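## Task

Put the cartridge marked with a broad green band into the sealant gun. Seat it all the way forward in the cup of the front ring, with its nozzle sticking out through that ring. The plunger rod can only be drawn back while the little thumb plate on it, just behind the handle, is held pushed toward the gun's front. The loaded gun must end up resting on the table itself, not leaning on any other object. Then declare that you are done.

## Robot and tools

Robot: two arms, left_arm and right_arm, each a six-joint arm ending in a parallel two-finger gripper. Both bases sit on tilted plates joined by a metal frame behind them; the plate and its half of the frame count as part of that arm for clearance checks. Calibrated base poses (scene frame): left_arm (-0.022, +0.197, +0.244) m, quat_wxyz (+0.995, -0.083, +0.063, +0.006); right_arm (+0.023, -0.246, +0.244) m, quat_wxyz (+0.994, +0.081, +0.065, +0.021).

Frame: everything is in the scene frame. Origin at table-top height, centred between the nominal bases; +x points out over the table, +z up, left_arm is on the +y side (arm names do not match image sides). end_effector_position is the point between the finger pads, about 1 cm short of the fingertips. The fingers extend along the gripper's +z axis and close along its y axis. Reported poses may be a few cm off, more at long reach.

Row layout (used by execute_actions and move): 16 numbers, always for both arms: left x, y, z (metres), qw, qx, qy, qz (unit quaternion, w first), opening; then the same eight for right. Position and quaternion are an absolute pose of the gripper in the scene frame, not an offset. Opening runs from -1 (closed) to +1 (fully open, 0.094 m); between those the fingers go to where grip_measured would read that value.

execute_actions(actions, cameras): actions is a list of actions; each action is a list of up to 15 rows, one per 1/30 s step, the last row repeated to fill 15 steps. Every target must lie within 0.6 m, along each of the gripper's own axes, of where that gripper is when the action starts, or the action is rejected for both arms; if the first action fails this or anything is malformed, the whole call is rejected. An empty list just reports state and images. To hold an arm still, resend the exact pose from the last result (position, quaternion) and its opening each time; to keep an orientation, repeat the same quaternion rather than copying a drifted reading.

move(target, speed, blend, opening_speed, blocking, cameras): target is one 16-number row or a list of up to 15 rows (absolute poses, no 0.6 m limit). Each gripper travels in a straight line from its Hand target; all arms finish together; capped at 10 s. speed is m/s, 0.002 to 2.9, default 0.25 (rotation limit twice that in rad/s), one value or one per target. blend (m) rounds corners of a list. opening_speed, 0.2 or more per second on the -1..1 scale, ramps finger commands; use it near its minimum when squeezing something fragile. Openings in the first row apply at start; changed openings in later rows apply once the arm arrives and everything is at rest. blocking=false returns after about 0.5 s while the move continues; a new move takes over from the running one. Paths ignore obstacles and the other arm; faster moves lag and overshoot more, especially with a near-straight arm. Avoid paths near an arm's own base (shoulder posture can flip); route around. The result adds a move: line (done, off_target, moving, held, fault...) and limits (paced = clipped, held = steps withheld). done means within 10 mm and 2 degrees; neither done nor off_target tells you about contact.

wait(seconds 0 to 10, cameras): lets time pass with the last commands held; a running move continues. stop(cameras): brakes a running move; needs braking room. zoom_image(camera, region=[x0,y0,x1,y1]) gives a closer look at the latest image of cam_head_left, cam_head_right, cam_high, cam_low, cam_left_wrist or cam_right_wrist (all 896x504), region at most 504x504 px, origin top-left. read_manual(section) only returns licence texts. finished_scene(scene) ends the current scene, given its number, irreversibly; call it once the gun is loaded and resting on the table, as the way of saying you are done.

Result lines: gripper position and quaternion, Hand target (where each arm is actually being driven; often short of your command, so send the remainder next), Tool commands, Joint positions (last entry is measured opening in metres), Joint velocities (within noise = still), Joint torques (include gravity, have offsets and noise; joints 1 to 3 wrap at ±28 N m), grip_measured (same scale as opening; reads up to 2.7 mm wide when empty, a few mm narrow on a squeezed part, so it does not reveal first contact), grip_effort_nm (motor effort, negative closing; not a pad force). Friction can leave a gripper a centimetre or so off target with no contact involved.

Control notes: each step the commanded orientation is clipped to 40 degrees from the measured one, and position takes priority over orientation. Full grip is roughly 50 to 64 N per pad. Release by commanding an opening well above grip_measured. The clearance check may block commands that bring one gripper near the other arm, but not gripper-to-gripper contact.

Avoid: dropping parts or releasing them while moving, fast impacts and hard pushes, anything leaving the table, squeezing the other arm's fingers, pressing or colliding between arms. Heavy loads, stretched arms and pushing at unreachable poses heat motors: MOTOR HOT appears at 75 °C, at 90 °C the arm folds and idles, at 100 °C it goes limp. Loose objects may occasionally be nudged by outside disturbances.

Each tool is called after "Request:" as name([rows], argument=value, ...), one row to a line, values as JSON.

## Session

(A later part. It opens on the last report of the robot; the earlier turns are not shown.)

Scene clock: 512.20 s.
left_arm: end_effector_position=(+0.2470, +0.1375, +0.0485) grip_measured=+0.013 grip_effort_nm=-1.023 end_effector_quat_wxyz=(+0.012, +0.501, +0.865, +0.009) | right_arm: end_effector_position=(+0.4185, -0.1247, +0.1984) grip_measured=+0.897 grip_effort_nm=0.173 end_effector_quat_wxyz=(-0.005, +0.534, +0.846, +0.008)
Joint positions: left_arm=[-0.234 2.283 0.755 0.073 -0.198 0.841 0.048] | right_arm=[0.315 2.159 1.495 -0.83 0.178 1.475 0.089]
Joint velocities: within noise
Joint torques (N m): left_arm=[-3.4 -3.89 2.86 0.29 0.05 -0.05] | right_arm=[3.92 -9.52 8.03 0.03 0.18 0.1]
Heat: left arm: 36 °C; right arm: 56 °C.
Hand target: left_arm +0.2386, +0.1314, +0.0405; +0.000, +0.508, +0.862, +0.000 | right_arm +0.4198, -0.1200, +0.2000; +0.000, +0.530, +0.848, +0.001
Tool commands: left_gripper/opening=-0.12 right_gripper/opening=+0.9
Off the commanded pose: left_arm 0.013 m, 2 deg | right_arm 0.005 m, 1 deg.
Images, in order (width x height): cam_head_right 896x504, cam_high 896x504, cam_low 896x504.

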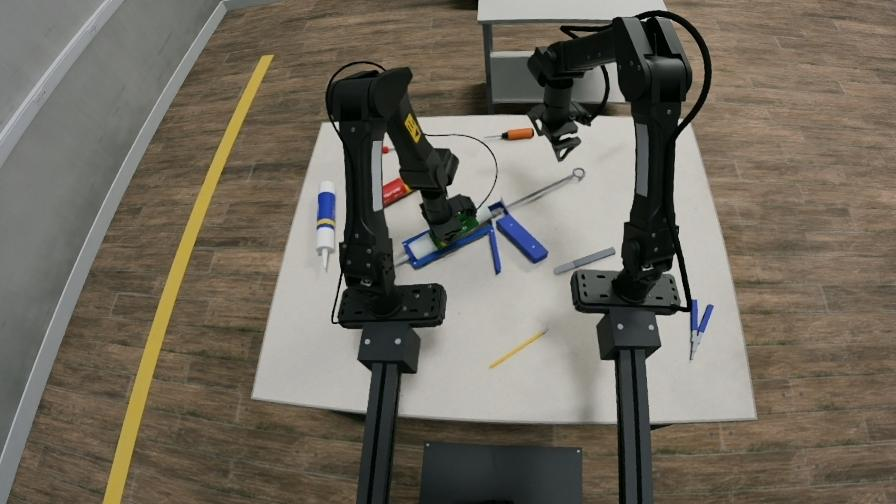

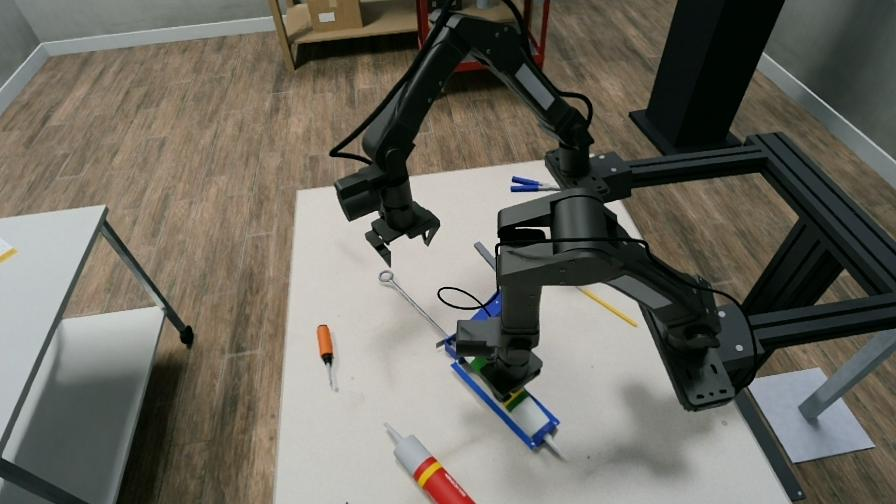

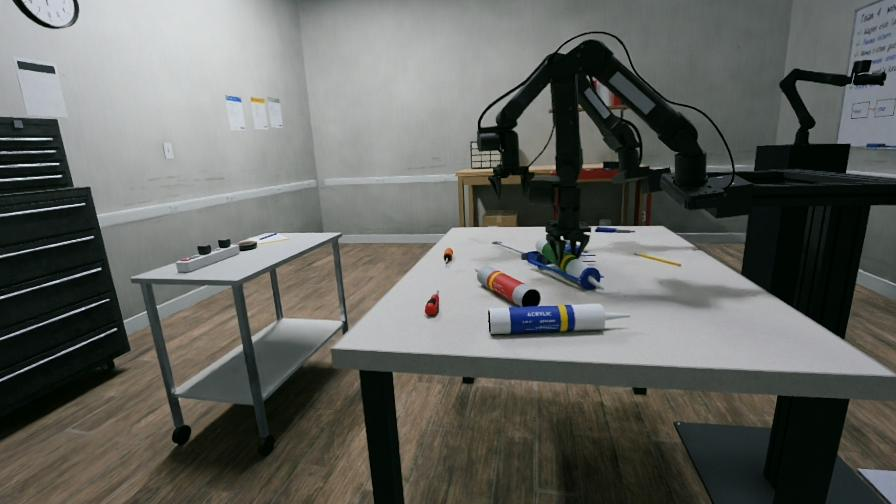

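Request:
move([
  [0.238,0.131,0.030,0.0,0.5075,0.8616,0.0,-0.12,0.42,-0.12,0.20,0,0.5299,0.8480,0,0.9],
], speed=0.05, cameras=["cam_right_wrist","cam_low"])

Request:
zoom_image(camera="cam_right_wrist", region=[380, 180, 640, 440])

Request:
zoom_image(camera="cam_low", region=[515, 225, 615, 300])

Scene clock: 524.10 s.
left_arm: end_effector_position=(+0.2470, +0.1374, +0.0473) grip_measured=+0.013 grip_effort_nm=-1.033 end_effector_quat_wxyz=(+0.010, +0.502, +0.865, +0.010) | right_arm: end_effector_position=(+0.4185, -0.1247, +0.1984) grip_measured=+0.897 grip_effort_nm=0.168 end_effector_quat_wxyz=(-0.005, +0.534, +0.846, +0.008)
Joint positions: left_arm=[-0.236 2.289 0.76 0.071 -0.203 0.841 0.048] | right_arm=[0.315 2.159 1.495 -0.83 0.178 1.475 0.089]
Joint velocities: within noise
Joint torques (N m): left_arm=[-2.65 -1.73 2.86 0.55 0.1 0.01] | right_arm=[3.95 -9.58 7.98 0.04 0.16 0.11]
Heat: left arm: 35 °C; right arm: 56 °C.
Hand target: left_arm +0.2372, +0.1316, +0.0317; +0.000, +0.508, +0.862, +0.000 | right_arm +0.4199, -0.1199, +0.2000; +0.000, +0.530, +0.848, +0.001
Off the commanded pose: left_arm 0.020 m, 2 deg | right_arm 0.005 m, 1 deg.
move: off_target (left_arm)
Images, in order (width x height): cam_low 896x504, cam_right_wrist 896x504.

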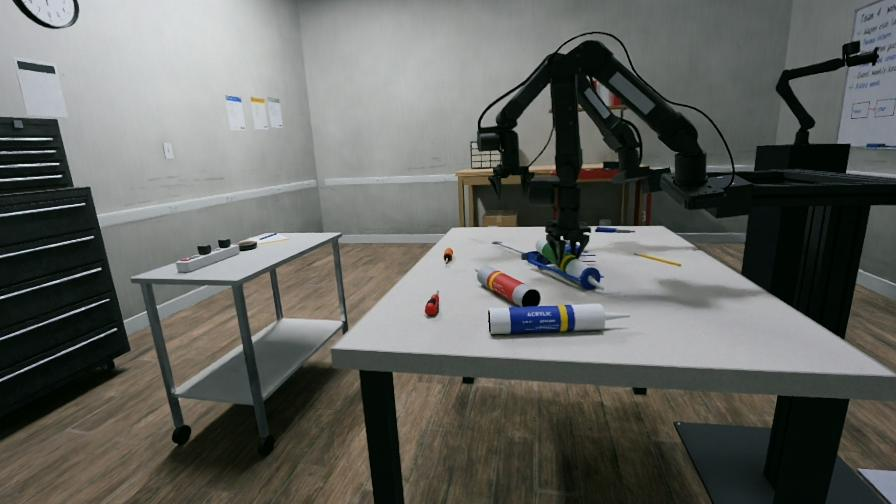

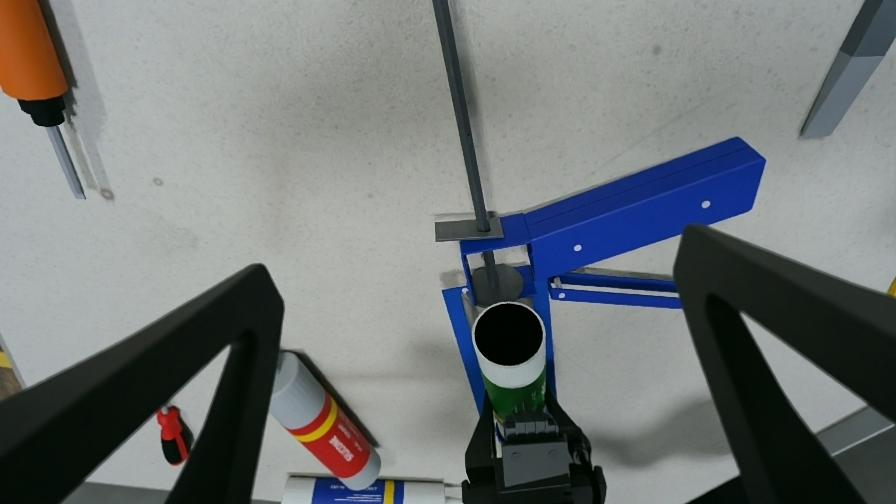

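Scaled by 1.938 from the camera's 896x504 image, which has a finer 1280x720 frame.

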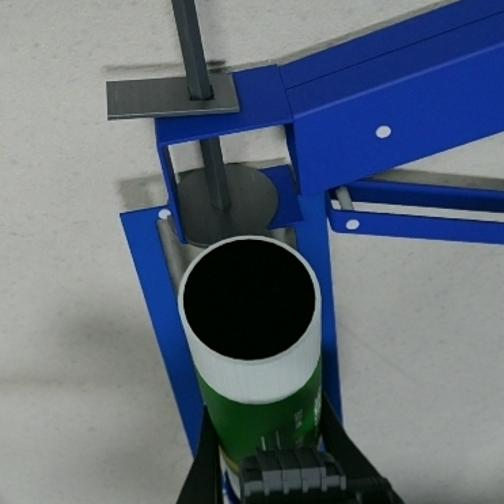

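Scaled by 5.040 from the camera's 896x504 image, which has a finer 1280x720 frame.

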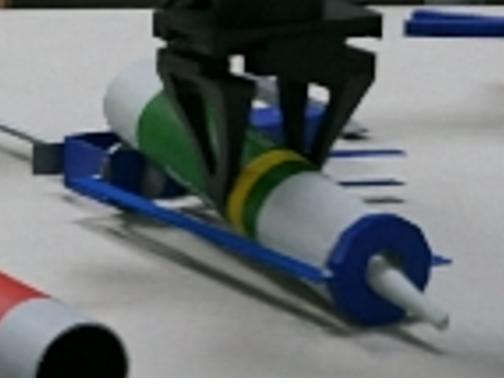

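Request:
move([
  [0.245,0.122,0.050,0.0,0.5075,0.8616,0.0,-0.12,0.42,-0.12,0.20,0,0.5299,0.8480,0,0.9],
  [0.245,0.122,0.038,0.0,0.5075,0.8616,0.0,-0.12,0.42,-0.12,0.20,0,0.5299,0.8480,0,0.9],
], speed=0.05, cameras=["cam_right_wrist","cam_low"])

Request:
zoom_image(camera="cam_right_wrist", region=[380, 180, 640, 440])

Request:
zoom_image(camera="cam_low", region=[515, 225, 615, 300])

Scene clock: 529.83 s.
left_arm: end_effector_position=(+0.2484, +0.1317, +0.0488) grip_measured=+0.013 grip_effort_nm=-1.033 end_effector_quat_wxyz=(+0.001, +0.505, +0.863, +0.012) | right_arm: end_effector_position=(+0.4185, -0.1247, +0.1984) grip_measured=+0.897 grip_effort_nm=0.168 end_effector_quat_wxyz=(-0.005, +0.534, +0.846, +0.008)
Joint positions: left_arm=[-0.262 2.295 0.79 0.025 -0.215 0.818 0.048] | right_arm=[0.315 2.159 1.495 -0.83 0.178 1.475 0.089]
Joint velocities: within noise
Joint torques (N m): left_arm=[-2.95 -3.54 3.34 0.43 0.18 -0.07] | right_arm=[3.96 -9.47 7.95 0.03 0.18 0.1]
Heat: left arm: 34 °C; right arm: 56 °C.
Hand target: left_arm +0.2445, +0.1224, +0.0388; +0.000, +0.508, +0.862, +0.000 | right_arm +0.4199, -0.1199, +0.2000; +0.000, +0.530, +0.848, +0.001
Off the commanded pose: left_arm 0.015 m, 1 deg | right_arm 0.005 m, 1 deg.
move: off_target (left_arm)
Images, in order (width x height): cam_low 896x504, cam_right_wrist 896x504.

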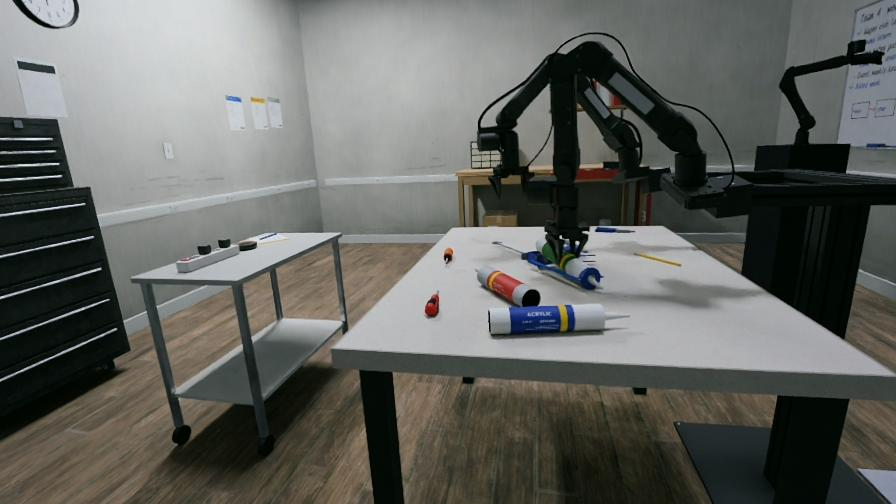

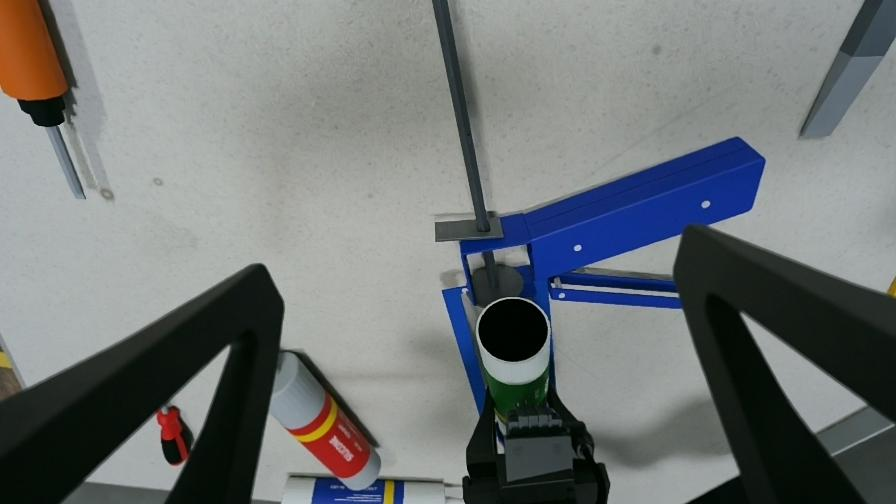

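Scaled by 1.938 from the camera's 896x504 image, which has a finer 1280x720 frame.

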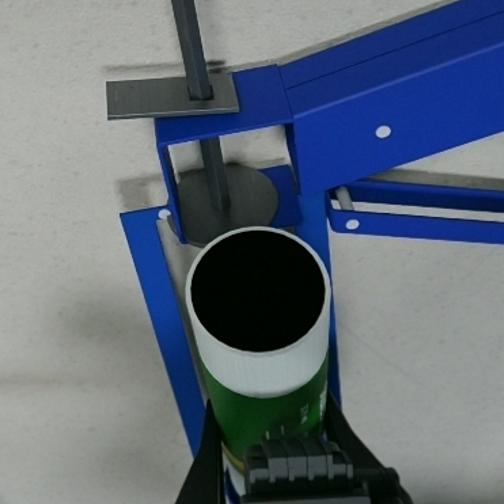

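Scaled by 5.040 from the camera's 896x504 image, which has a finer 1280x720 frame.

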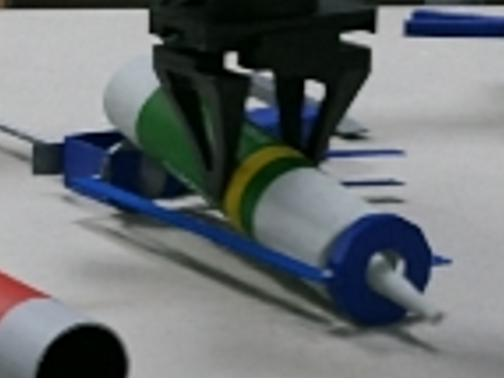

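Request:
move([
  [0.245,0.125,0.052,0.0,0.5075,0.8616,0.0,-0.12,0.413,-0.088,0.07,-0.1504,0.4924,0.8529,0.0868,0.1],
  [0.245,0.125,0.052,0.0,0.5075,0.8616,0.0,-0.12,0.4125,-0.0845,0.03,-0.1504,0.4924,0.8529,0.0868,0.1],
], speed=0.15, cameras=["cam_right_wrist"])

Scene clock: 554.07 s.
left_arm: end_effector_position=(+0.2477, +0.1319, +0.0490) grip_measured=+0.013 grip_effort_nm=-1.028 end_effector_quat_wxyz=(-0.001, +0.505, +0.863, +0.012) | right_arm: end_effector_position=(+0.4037, -0.0856, +0.0313) grip_measured=+0.103 grip_effort_nm=-0.125 end_effector_quat_wxyz=(-0.155, +0.490, +0.855, +0.075)
Joint positions: left_arm=[-0.262 2.294 0.79 0.02 -0.215 0.818 0.048] | right_arm=[0.204 2.66 1.644 -0.585 -0.138 1.281 0.052]
Joint velocities: within noise
Joint torques (N m): left_arm=[-3.06 -7.62 1.69 0.12 0.17 -0.08] | right_arm=[1.95 -11.18 5.63 0.13 -0.24 -0.03]
Heat: left arm: 34 °C; right arm: 56 °C.
Hand target: left_arm +0.2448, +0.1251, +0.0519; +0.000, +0.508, +0.862, +0.000 | right_arm +0.4124, -0.0846, +0.0302; -0.150, +0.492, +0.853, +0.087
Off the commanded pose: left_arm 0.008 m, 1 deg | right_arm 0.009 m, 2 deg.
move: done
Images, in order (width x height): cam_right_wrist 896x504.

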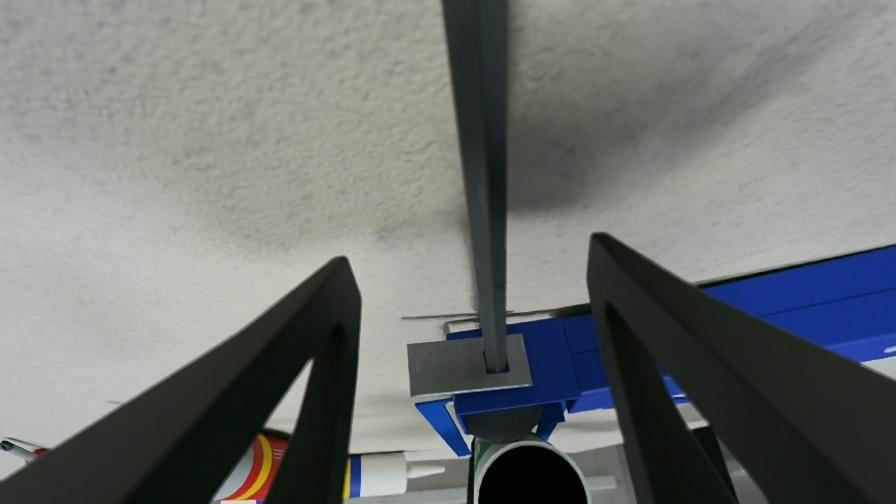

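Request:
move([
  [0.245,0.125,0.052,0.0,0.5075,0.8616,0.0,-0.12,0.4125,-0.0845,0.012,-0.1504,0.4924,0.8529,0.0868,0.1],
  [0.245,0.125,0.052,0.0,0.5075,0.8616,0.0,-0.12,0.4125,-0.0845,0.012,-0.1504,0.4924,0.8529,0.0868,-1],
], speed=0.15, cameras=["cam_right_wrist"])

Request:
zoom_image(camera="cam_right_wrist", region=[380, 280, 680, 504])

Scene clock: 559.20 s.
left_arm: end_effector_position=(+0.2476, +0.1314, +0.0490) grip_measured=+0.013 grip_effort_nm=-1.033 end_effector_quat_wxyz=(+0.000, +0.504, +0.864, +0.011) | right_arm: end_effector_position=(+0.4040, -0.0863, +0.0155) grip_measured=-0.868 grip_effort_nm=-1.004 end_effector_quat_wxyz=(-0.156, +0.488, +0.856, +0.075)
Joint positions: left_arm=[-0.262 2.294 0.79 0.02 -0.212 0.815 0.048] | right_arm=[0.195 2.709 1.674 -0.569 -0.139 1.268 0.006]
Joint velocities: within noise
Joint torques (N m): left_arm=[-2.88 -7.5 1.78 0.11 0.13 -0.08] | right_arm=[2.11 -10.99 5.56 0.19 -0.23 0.04]
Heat: left arm: 34 °C; right arm: 56 °C.
Hand target: left_arm +0.2449, +0.1251, +0.0519; +0.000, +0.508, +0.862, +0.000 | right_arm +0.4124, -0.0846, +0.0123; -0.150, +0.492, +0.853, +0.087
Off the commanded pose: left_arm 0.008 m, 1 deg | right_arm 0.009 m, 2 deg.
move: done
Images, in order (width x height): cam_right_wrist 896x504.

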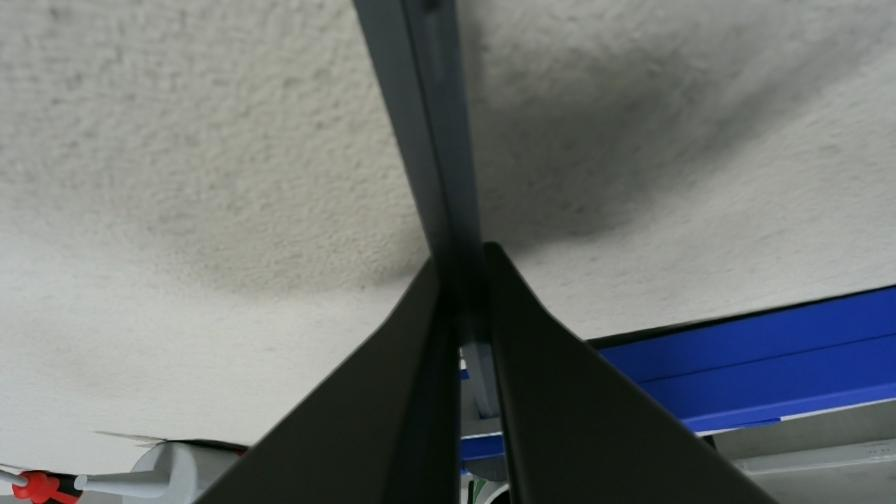

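Scaled by 1.680 from the camera's 896x504 image, which has a finer 1280x720 frame.

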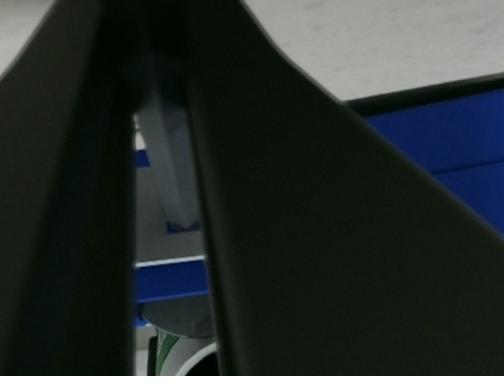

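Request:
move([
  [0.248,0.128,0.064,0.0751,0.5056,0.8583,-0.0443,-0.12,0.4125,-0.0845,0.012,-0.1504,0.4924,0.8529,0.0868,-1],
  [0.244,0.142,0.062,0.0751,0.5056,0.8583,-0.0443,-0.12,0.4125,-0.0845,0.012,-0.1504,0.4924,0.8529,0.0868,-1],
], speed=0.05, cameras=["cam_low","cam_high"])

Request:
zoom_image(camera="cam_high", region=[440, 330, 580, 470])

Request:
zoom_image(camera="cam_low", region=[515, 225, 615, 300])

Scene clock: 566.10 s.
left_arm: end_effector_position=(+0.2355, +0.1422, +0.0523) grip_measured=+0.013 grip_effort_nm=-1.028 end_effector_quat_wxyz=(+0.055, +0.507, +0.859, -0.043) | right_arm: end_effector_position=(+0.4042, -0.0858, +0.0157) grip_measured=-0.868 grip_effort_nm=-1.009 end_effector_quat_wxyz=(-0.156, +0.483, +0.858, +0.077)
Joint positions: left_arm=[-0.14 2.235 0.649 0.186 -0.058 0.955 0.048] | right_arm=[0.195 2.709 1.674 -0.567 -0.141 1.256 0.006]
Joint velocities: within noise
Joint torques (N m): left_arm=[-0.81 -9.66 0.21 0.43 0.27 0.12] | right_arm=[2.03 -11.03 5.55 0.19 -0.21 0.15]
Heat: left arm: 35 °C; right arm: 57 °C.
Hand target: left_arm +0.2439, +0.1420, +0.0615; +0.075, +0.506, +0.858, -0.044 | right_arm +0.4124, -0.0846, +0.0122; -0.150, +0.492, +0.853, +0.087
Off the commanded pose: left_arm 0.013 m, 2 deg | right_arm 0.009 m, 2 deg.
move: off_target (left_arm)
Images, in order (width x height): cam_high 896x504, cam_low 896x504.

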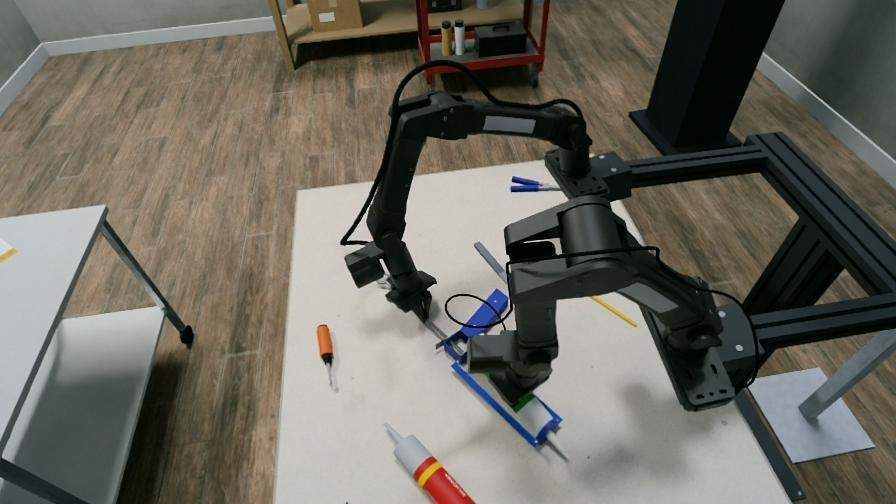

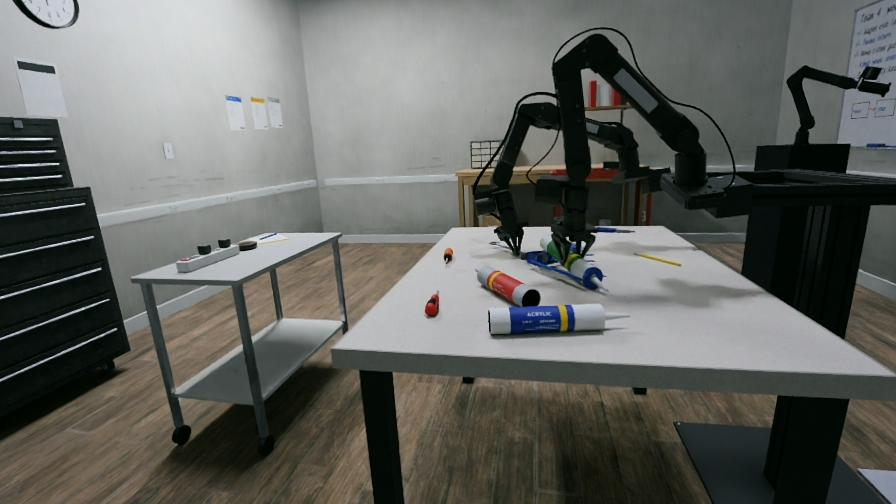

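Scaled by 3.600 from the camera's 896x504 image, which has a finer 1280x720 frame.

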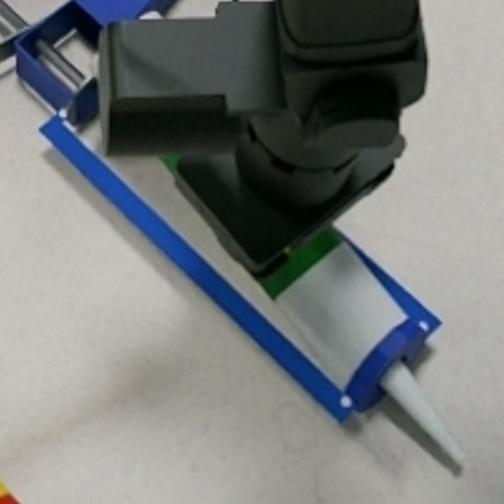

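Scaled by 5.040 from the camera's 896x504 image, which has a finer 1280x720 frame.

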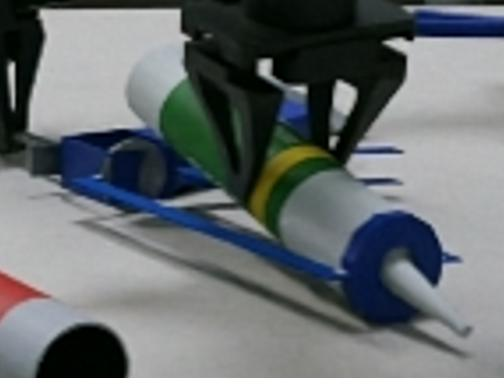

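Request:
move([
  [0.249,0.145,0.052,0.0376,0.5071,0.8608,-0.0222,-0.12,0.4125,-0.0845,0.012,-0.1504,0.4924,0.8529,0.0868,-1],
  [0.246,0.146,0.036,0,0.5075,0.8616,0,-0.12,0.4125,-0.0845,0.012,-0.1504,0.4924,0.8529,0.0868,-1],
], speed=0.05, cameras=["cam_low","cam_high"])

Request:
zoom_image(camera="cam_high", region=[440, 330, 580, 470])

Request:
zoom_image(camera="cam_low", region=[515, 225, 615, 300])

Scene clock: 571.60 s.
left_arm: end_effector_position=(+0.2481, +0.1484, +0.0394) grip_measured=+0.013 grip_effort_nm=-1.028 end_effector_quat_wxyz=(+0.008, +0.504, +0.864, -0.001) | right_arm: end_effector_position=(+0.4054, -0.0855, +0.0155) grip_measured=-0.868 grip_effort_nm=-1.009 end_effector_quat_wxyz=(-0.155, +0.488, +0.855, +0.078)
Joint positions: left_arm=[-0.178 2.313 0.772 0.081 -0.177 0.901 0.048] | right_arm=[0.195 2.709 1.674 -0.562 -0.141 1.268 0.006]
Joint velocities: within noise
Joint torques (N m): left_arm=[-2.89 -5.53 2.62 0.19 -0.08 -0.06] | right_arm=[2.11 -10.95 5.65 0.14 -0.21 0.03]
Heat: left arm: 36 °C; right arm: 57 °C.
Hand target: left_arm +0.2459, +0.1461, +0.0361; +0.000, +0.508, +0.862, +0.000 | right_arm +0.4124, -0.0846, +0.0122; -0.150, +0.492, +0.853, +0.087
Off the commanded pose: left_arm 0.005 m, 1 deg | right_arm 0.008 m, 1 deg.
move: done
Images, in order (width x height): cam_high 896x504, cam_low 896x504.

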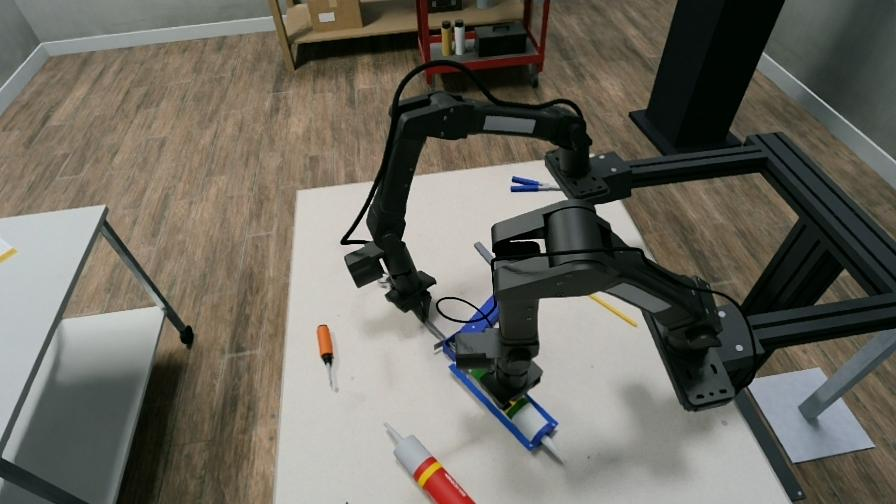

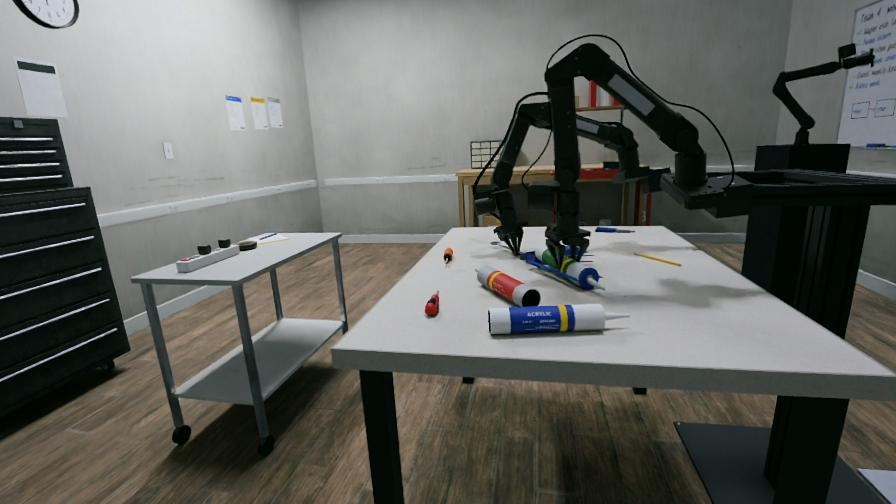

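Scaled by 3.600 from the camera's 896x504 image, which has a finer 1280x720 frame.

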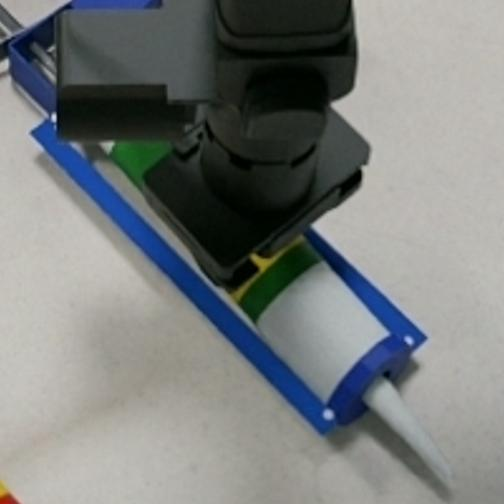

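Scaled by 5.040 from the camera's 896x504 image, which has a finer 1280x720 frame.

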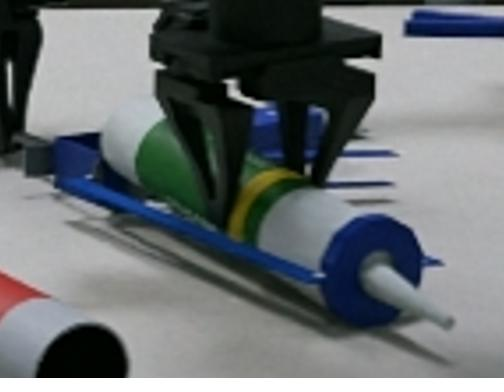

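Request:
move([
  [0.247,0.146,0.026,0,0.5075,0.8616,0,-0.12,0.4125,-0.0845,0.012,-0.1504,0.4924,0.8529,0.0868,-1],
], speed=0.05, cameras=["cam_low","cam_high","cam_left_wrist"])

Request:
zoom_image(camera="cam_high", region=[440, 330, 580, 470])

Request:
zoom_image(camera="cam_low", region=[515, 225, 615, 300])

Scene clock: 574.93 s.
left_arm: end_effector_position=(+0.2489, +0.1475, +0.0348) grip_measured=+0.013 grip_effort_nm=-1.028 end_effector_quat_wxyz=(+0.004, +0.504, +0.863, -0.002) | right_arm: end_effector_position=(+0.4054, -0.0855, +0.0155) grip_measured=-0.868 grip_effort_nm=-1.009 end_effector_quat_wxyz=(-0.155, +0.488, +0.855, +0.078)
Joint positions: left_arm=[-0.178 2.335 0.789 0.079 -0.178 0.9 0.048] | right_arm=[0.195 2.709 1.674 -0.562 -0.141 1.268 0.006]
Joint velocities: within noise
Joint torques (N m): left_arm=[-2.17 -4.25 2.52 0.47 -0.07 0.05] | right_arm=[2 -10.93 5.61 0.12 -0.18 0.06]
Heat: left arm: 36 °C; right arm: 57 °C.
Hand target: left_arm +0.2468, +0.1461, +0.0264; +0.000, +0.508, +0.862, +0.000 | right_arm +0.4124, -0.0846, +0.0122; -0.150, +0.492, +0.853, +0.087
Off the commanded pose: left_arm 0.009 m, 1 deg | right_arm 0.008 m, 1 deg.
move: done
Images, in order (width x height): cam_high 896x504, cam_low 896x504, cam_left_wrist 896x504.

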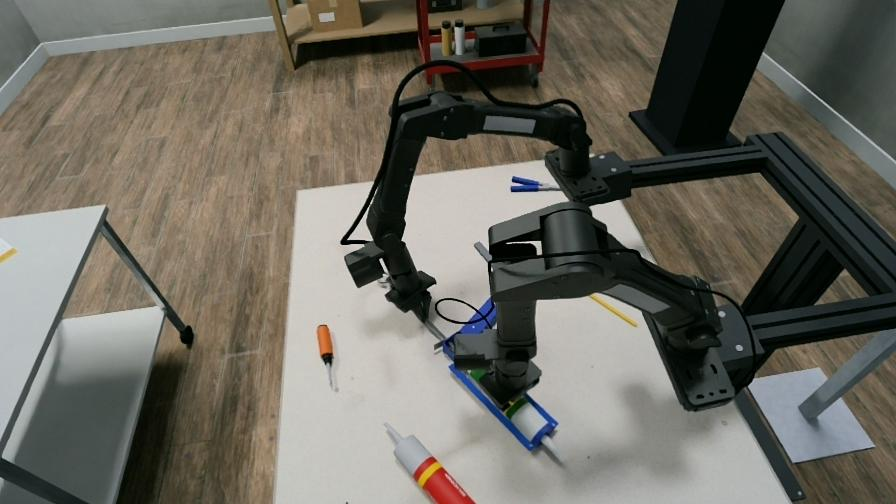

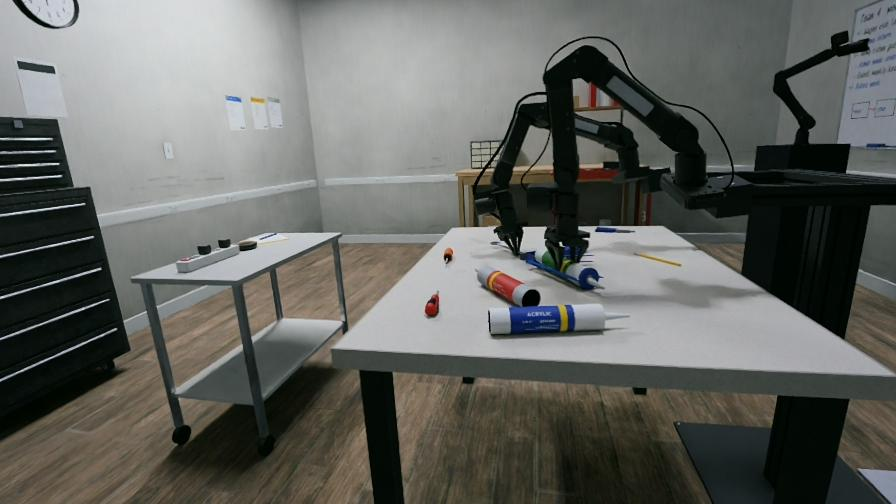

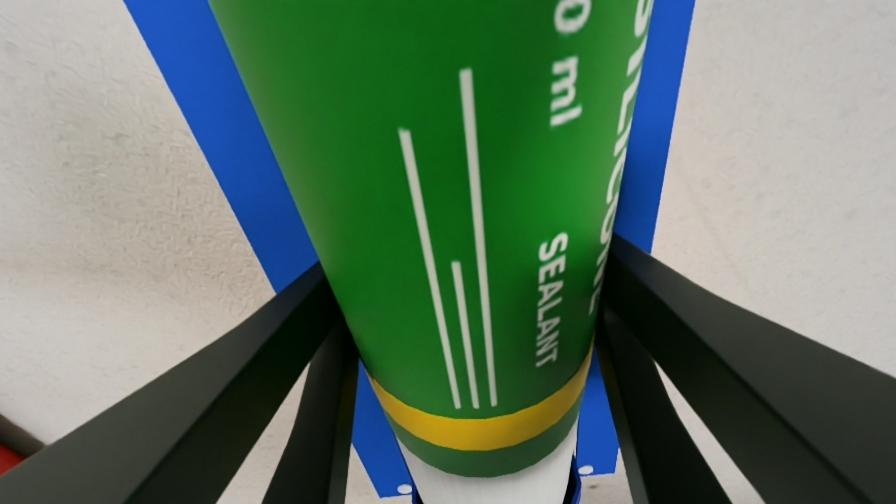

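Scaled by 3.600 from the camera's 896x504 image, which has a finer 1280x720 frame.

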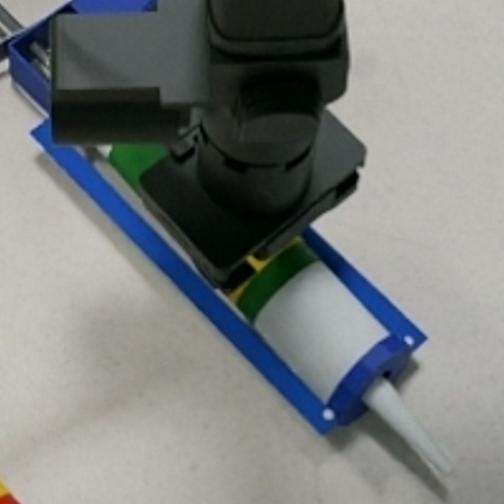

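Scaled by 5.040 from the camera's 896x504 image, which has a finer 1280x720 frame.

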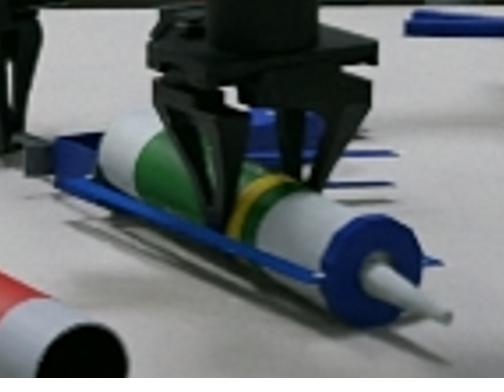

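Request:
move([
  [0.240,0.158,0.028,0,0.5075,0.8616,0,-0.12,0.4125,-0.0845,0.012,-0.1504,0.4924,0.8529,0.0868,-1],
], speed=0.05, cameras=["cam_low","cam_high","cam_left_wrist"])

Request:
zoom_image(camera="cam_high", region=[440, 330, 580, 470])

Request:
zoom_image(camera="cam_low", region=[515, 225, 615, 300])

Scene clock: 580.73 s.
left_arm: end_effector_position=(+0.2473, +0.1482, +0.0341) grip_measured=+0.013 grip_effort_nm=-1.023 end_effector_quat_wxyz=(+0.009, +0.506, +0.862, -0.008) | right_arm: end_effector_position=(+0.4054, -0.0855, +0.0155) grip_measured=-0.868 grip_effort_nm=-1.009 end_effector_quat_wxyz=(-0.155, +0.488, +0.855, +0.078)
Joint positions: left_arm=[-0.167 2.334 0.777 0.096 -0.162 0.916 0.048] | right_arm=[0.195 2.709 1.674 -0.562 -0.141 1.269 0.006]
Joint velocities: within noise
Joint torques (N m): left_arm=[0.02 -5.72 -0.35 0.49 -0.14 0.29] | right_arm=[1.98 -10.96 5.55 0.14 -0.19 0.04]
Heat: left arm: 35 °C; right arm: 58 °C.
Hand target: left_arm +0.2397, +0.1577, +0.0285; -0.001, +0.507, +0.862, +0.000 | right_arm +0.4124, -0.0846, +0.0122; -0.150, +0.492, +0.853, +0.087
Off the commanded pose: left_arm 0.014 m, 1 deg | right_arm 0.008 m, 1 deg.
move: off_target (left_arm)
Images, in order (width x height): cam_high 896x504, cam_low 896x504, cam_left_wrist 896x504.

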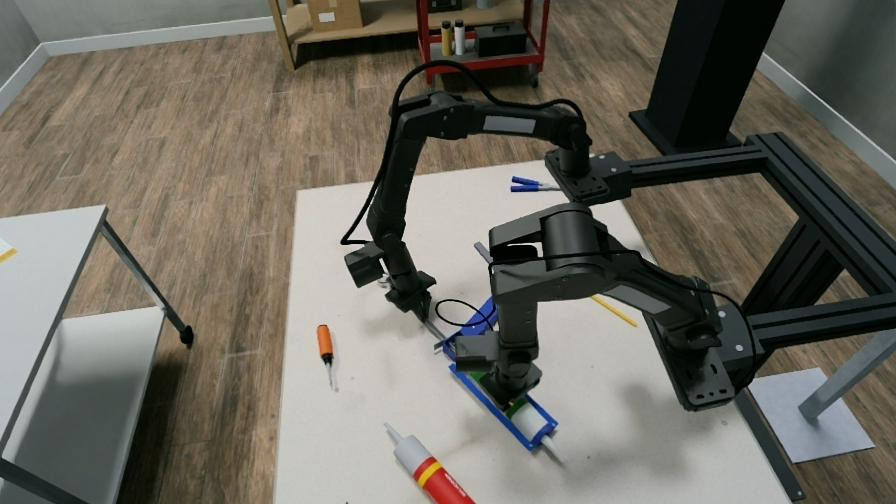

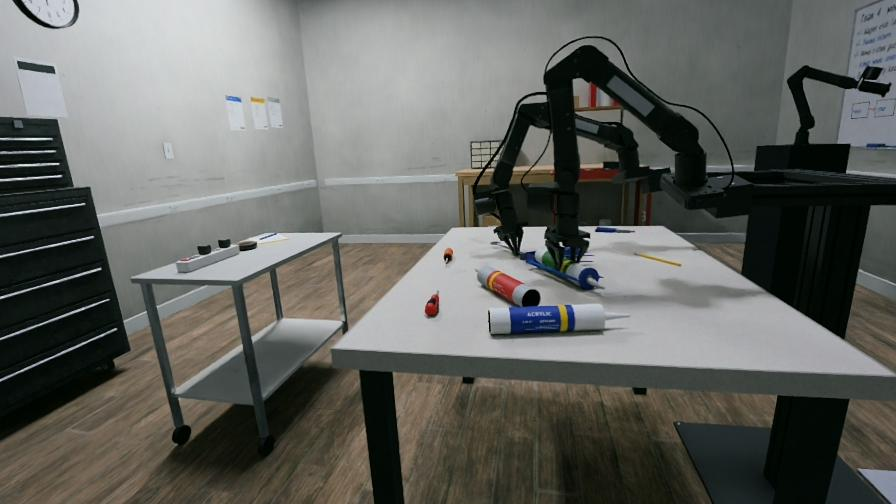

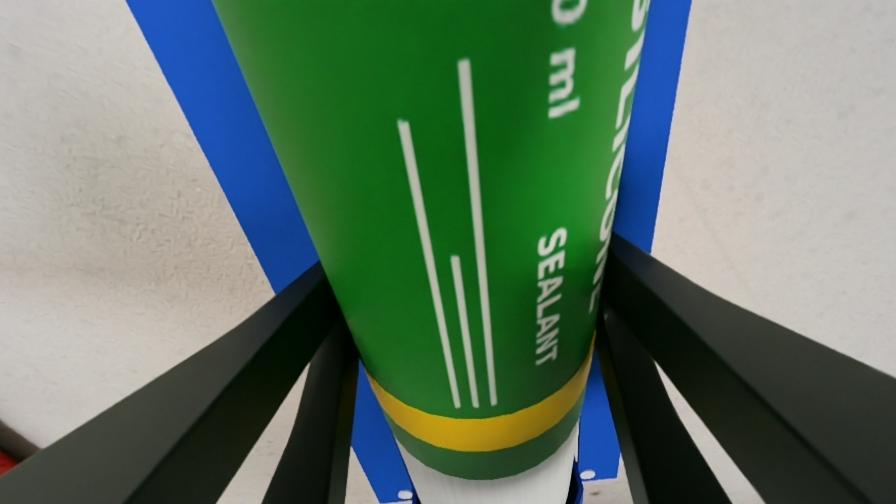

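Scaled by 3.600 from the camera's 896x504 image, which has a finer 1280x720 frame.

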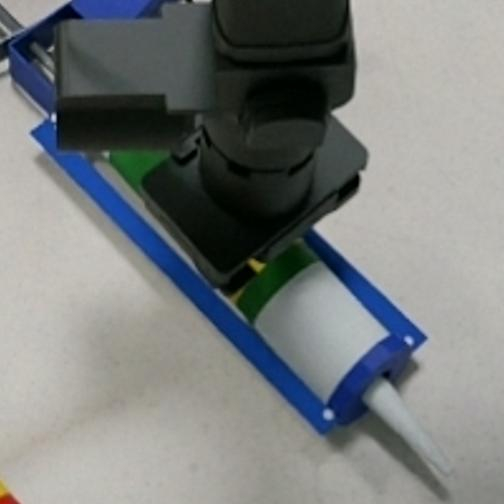

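Scaled by 5.040 from the camera's 896x504 image, which has a finer 1280x720 frame.

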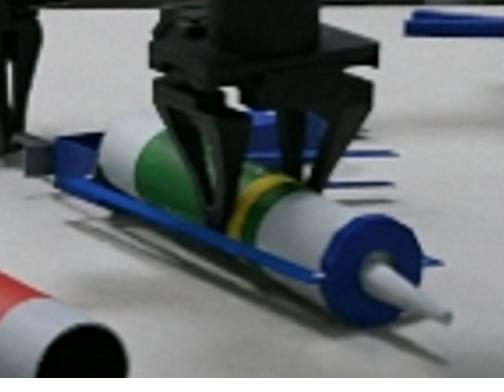

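Request:
move([
  [0.230,0.165,0.033,0,0.5075,0.8616,0,-0.12,0.4125,-0.0845,0.012,-0.1504,0.4924,0.8529,0.0868,-1],
  [0.241,0.171,0.033,0,0.5075,0.8616,0,-0.12,0.4125,-0.0845,0.012,-0.1504,0.4924,0.8529,0.0868,-1],
  [0.235,0.169,0.037,0,0.5075,0.8616,0,-0.12,0.4125,-0.0845,0.012,-0.1504,0.4924,0.8529,0.0868,-1],
], speed=0.05, cameras=["cam_low","cam_high","cam_left_wrist"])

Request:
zoom_image(camera="cam_high", region=[440, 330, 580, 470])

Request:
zoom_image(camera="cam_low", region=[515, 225, 615, 300])

Scene clock: 584.93 s.
left_arm: end_effector_position=(+0.2461, +0.1498, +0.0347) grip_measured=+0.013 grip_effort_nm=-1.033 end_effector_quat_wxyz=(+0.030, +0.506, +0.862, -0.022) | right_arm: end_effector_position=(+0.4052, -0.0848, +0.0157) grip_measured=-0.868 grip_effort_nm=-1.009 end_effector_quat_wxyz=(-0.156, +0.488, +0.855, +0.079)
Joint positions: left_arm=[-0.134 2.321 0.738 0.155 -0.114 0.954 0.048] | right_arm=[0.195 2.709 1.674 -0.562 -0.145 1.269 0.006]
Joint velocities: within noise
Joint torques (N m): left_arm=[-0.12 -8.17 -0.57 0.08 -0.53 0.23] | right_arm=[2.11 -10.93 5.67 0.13 -0.16 0.04]
Heat: left arm: 35 °C; right arm: 58 °C.
Hand target: left_arm +0.2350, +0.1680, +0.0367; +0.000, +0.508, +0.861, -0.001 | right_arm +0.4124, -0.0846, +0.0122; -0.150, +0.492, +0.853, +0.087
Off the commanded pose: left_arm 0.022 m, 4 deg | right_arm 0.008 m, 1 deg.
move: off_target (left_arm)
Images, in order (width x height): cam_high 896x504, cam_low 896x504, cam_left_wrist 896x504.

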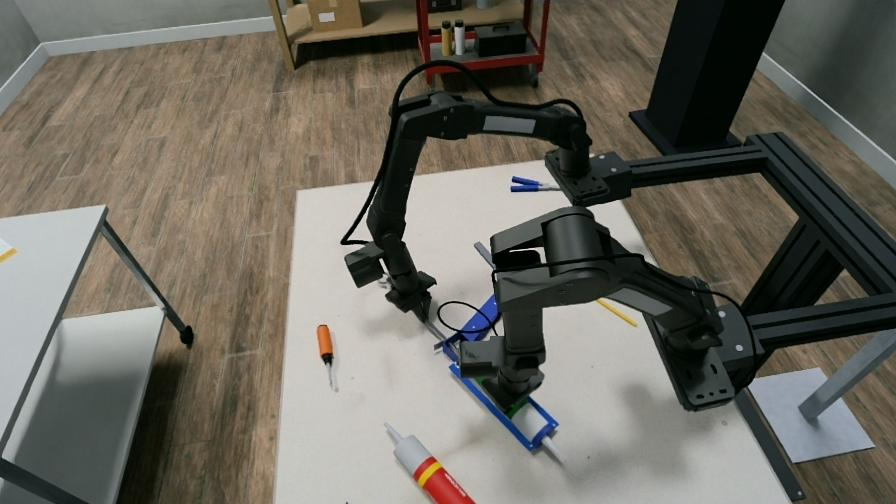

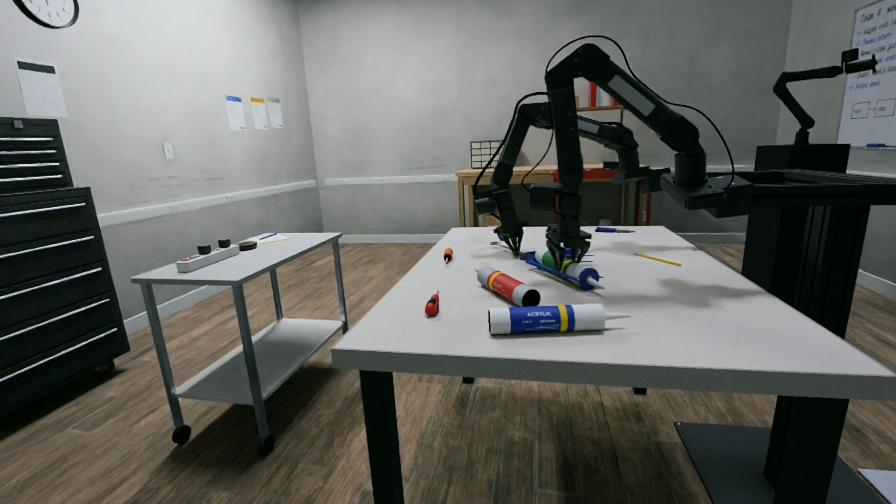

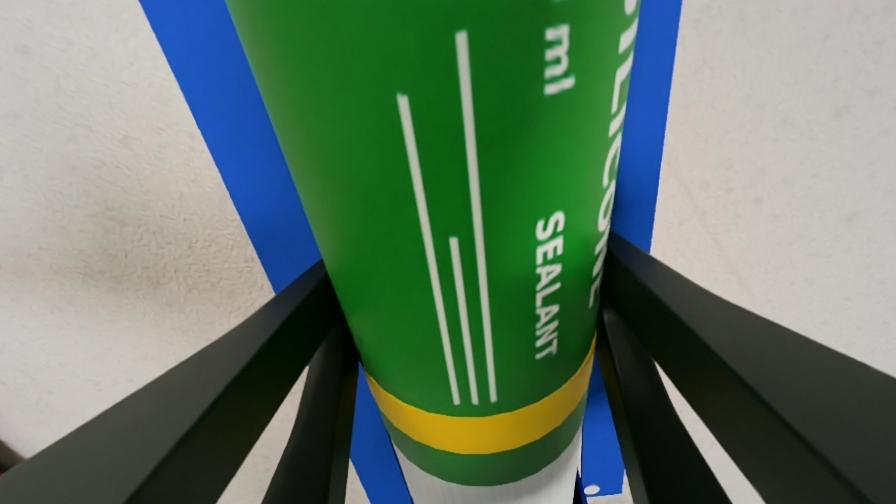

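Scaled by 3.600 from the camera's 896x504 image, which has a finer 1280x720 frame.

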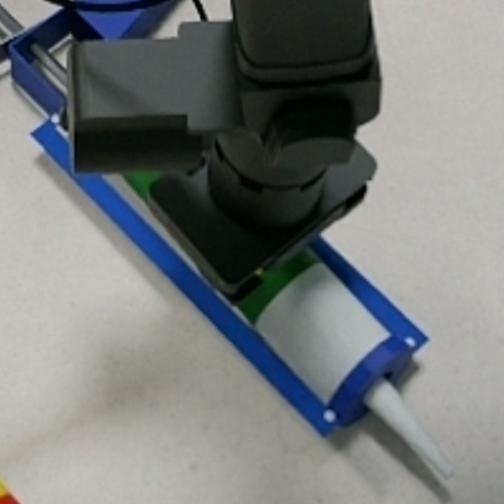

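Scaled by 5.040 from the camera's 896x504 image, which has a finer 1280x720 frame.

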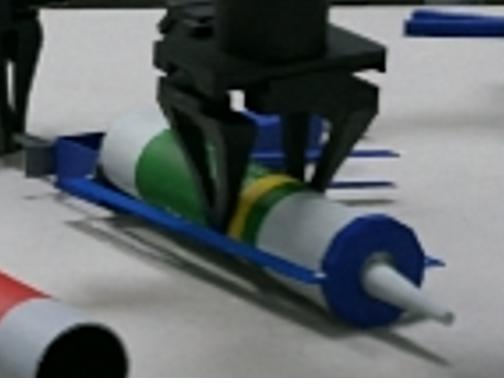

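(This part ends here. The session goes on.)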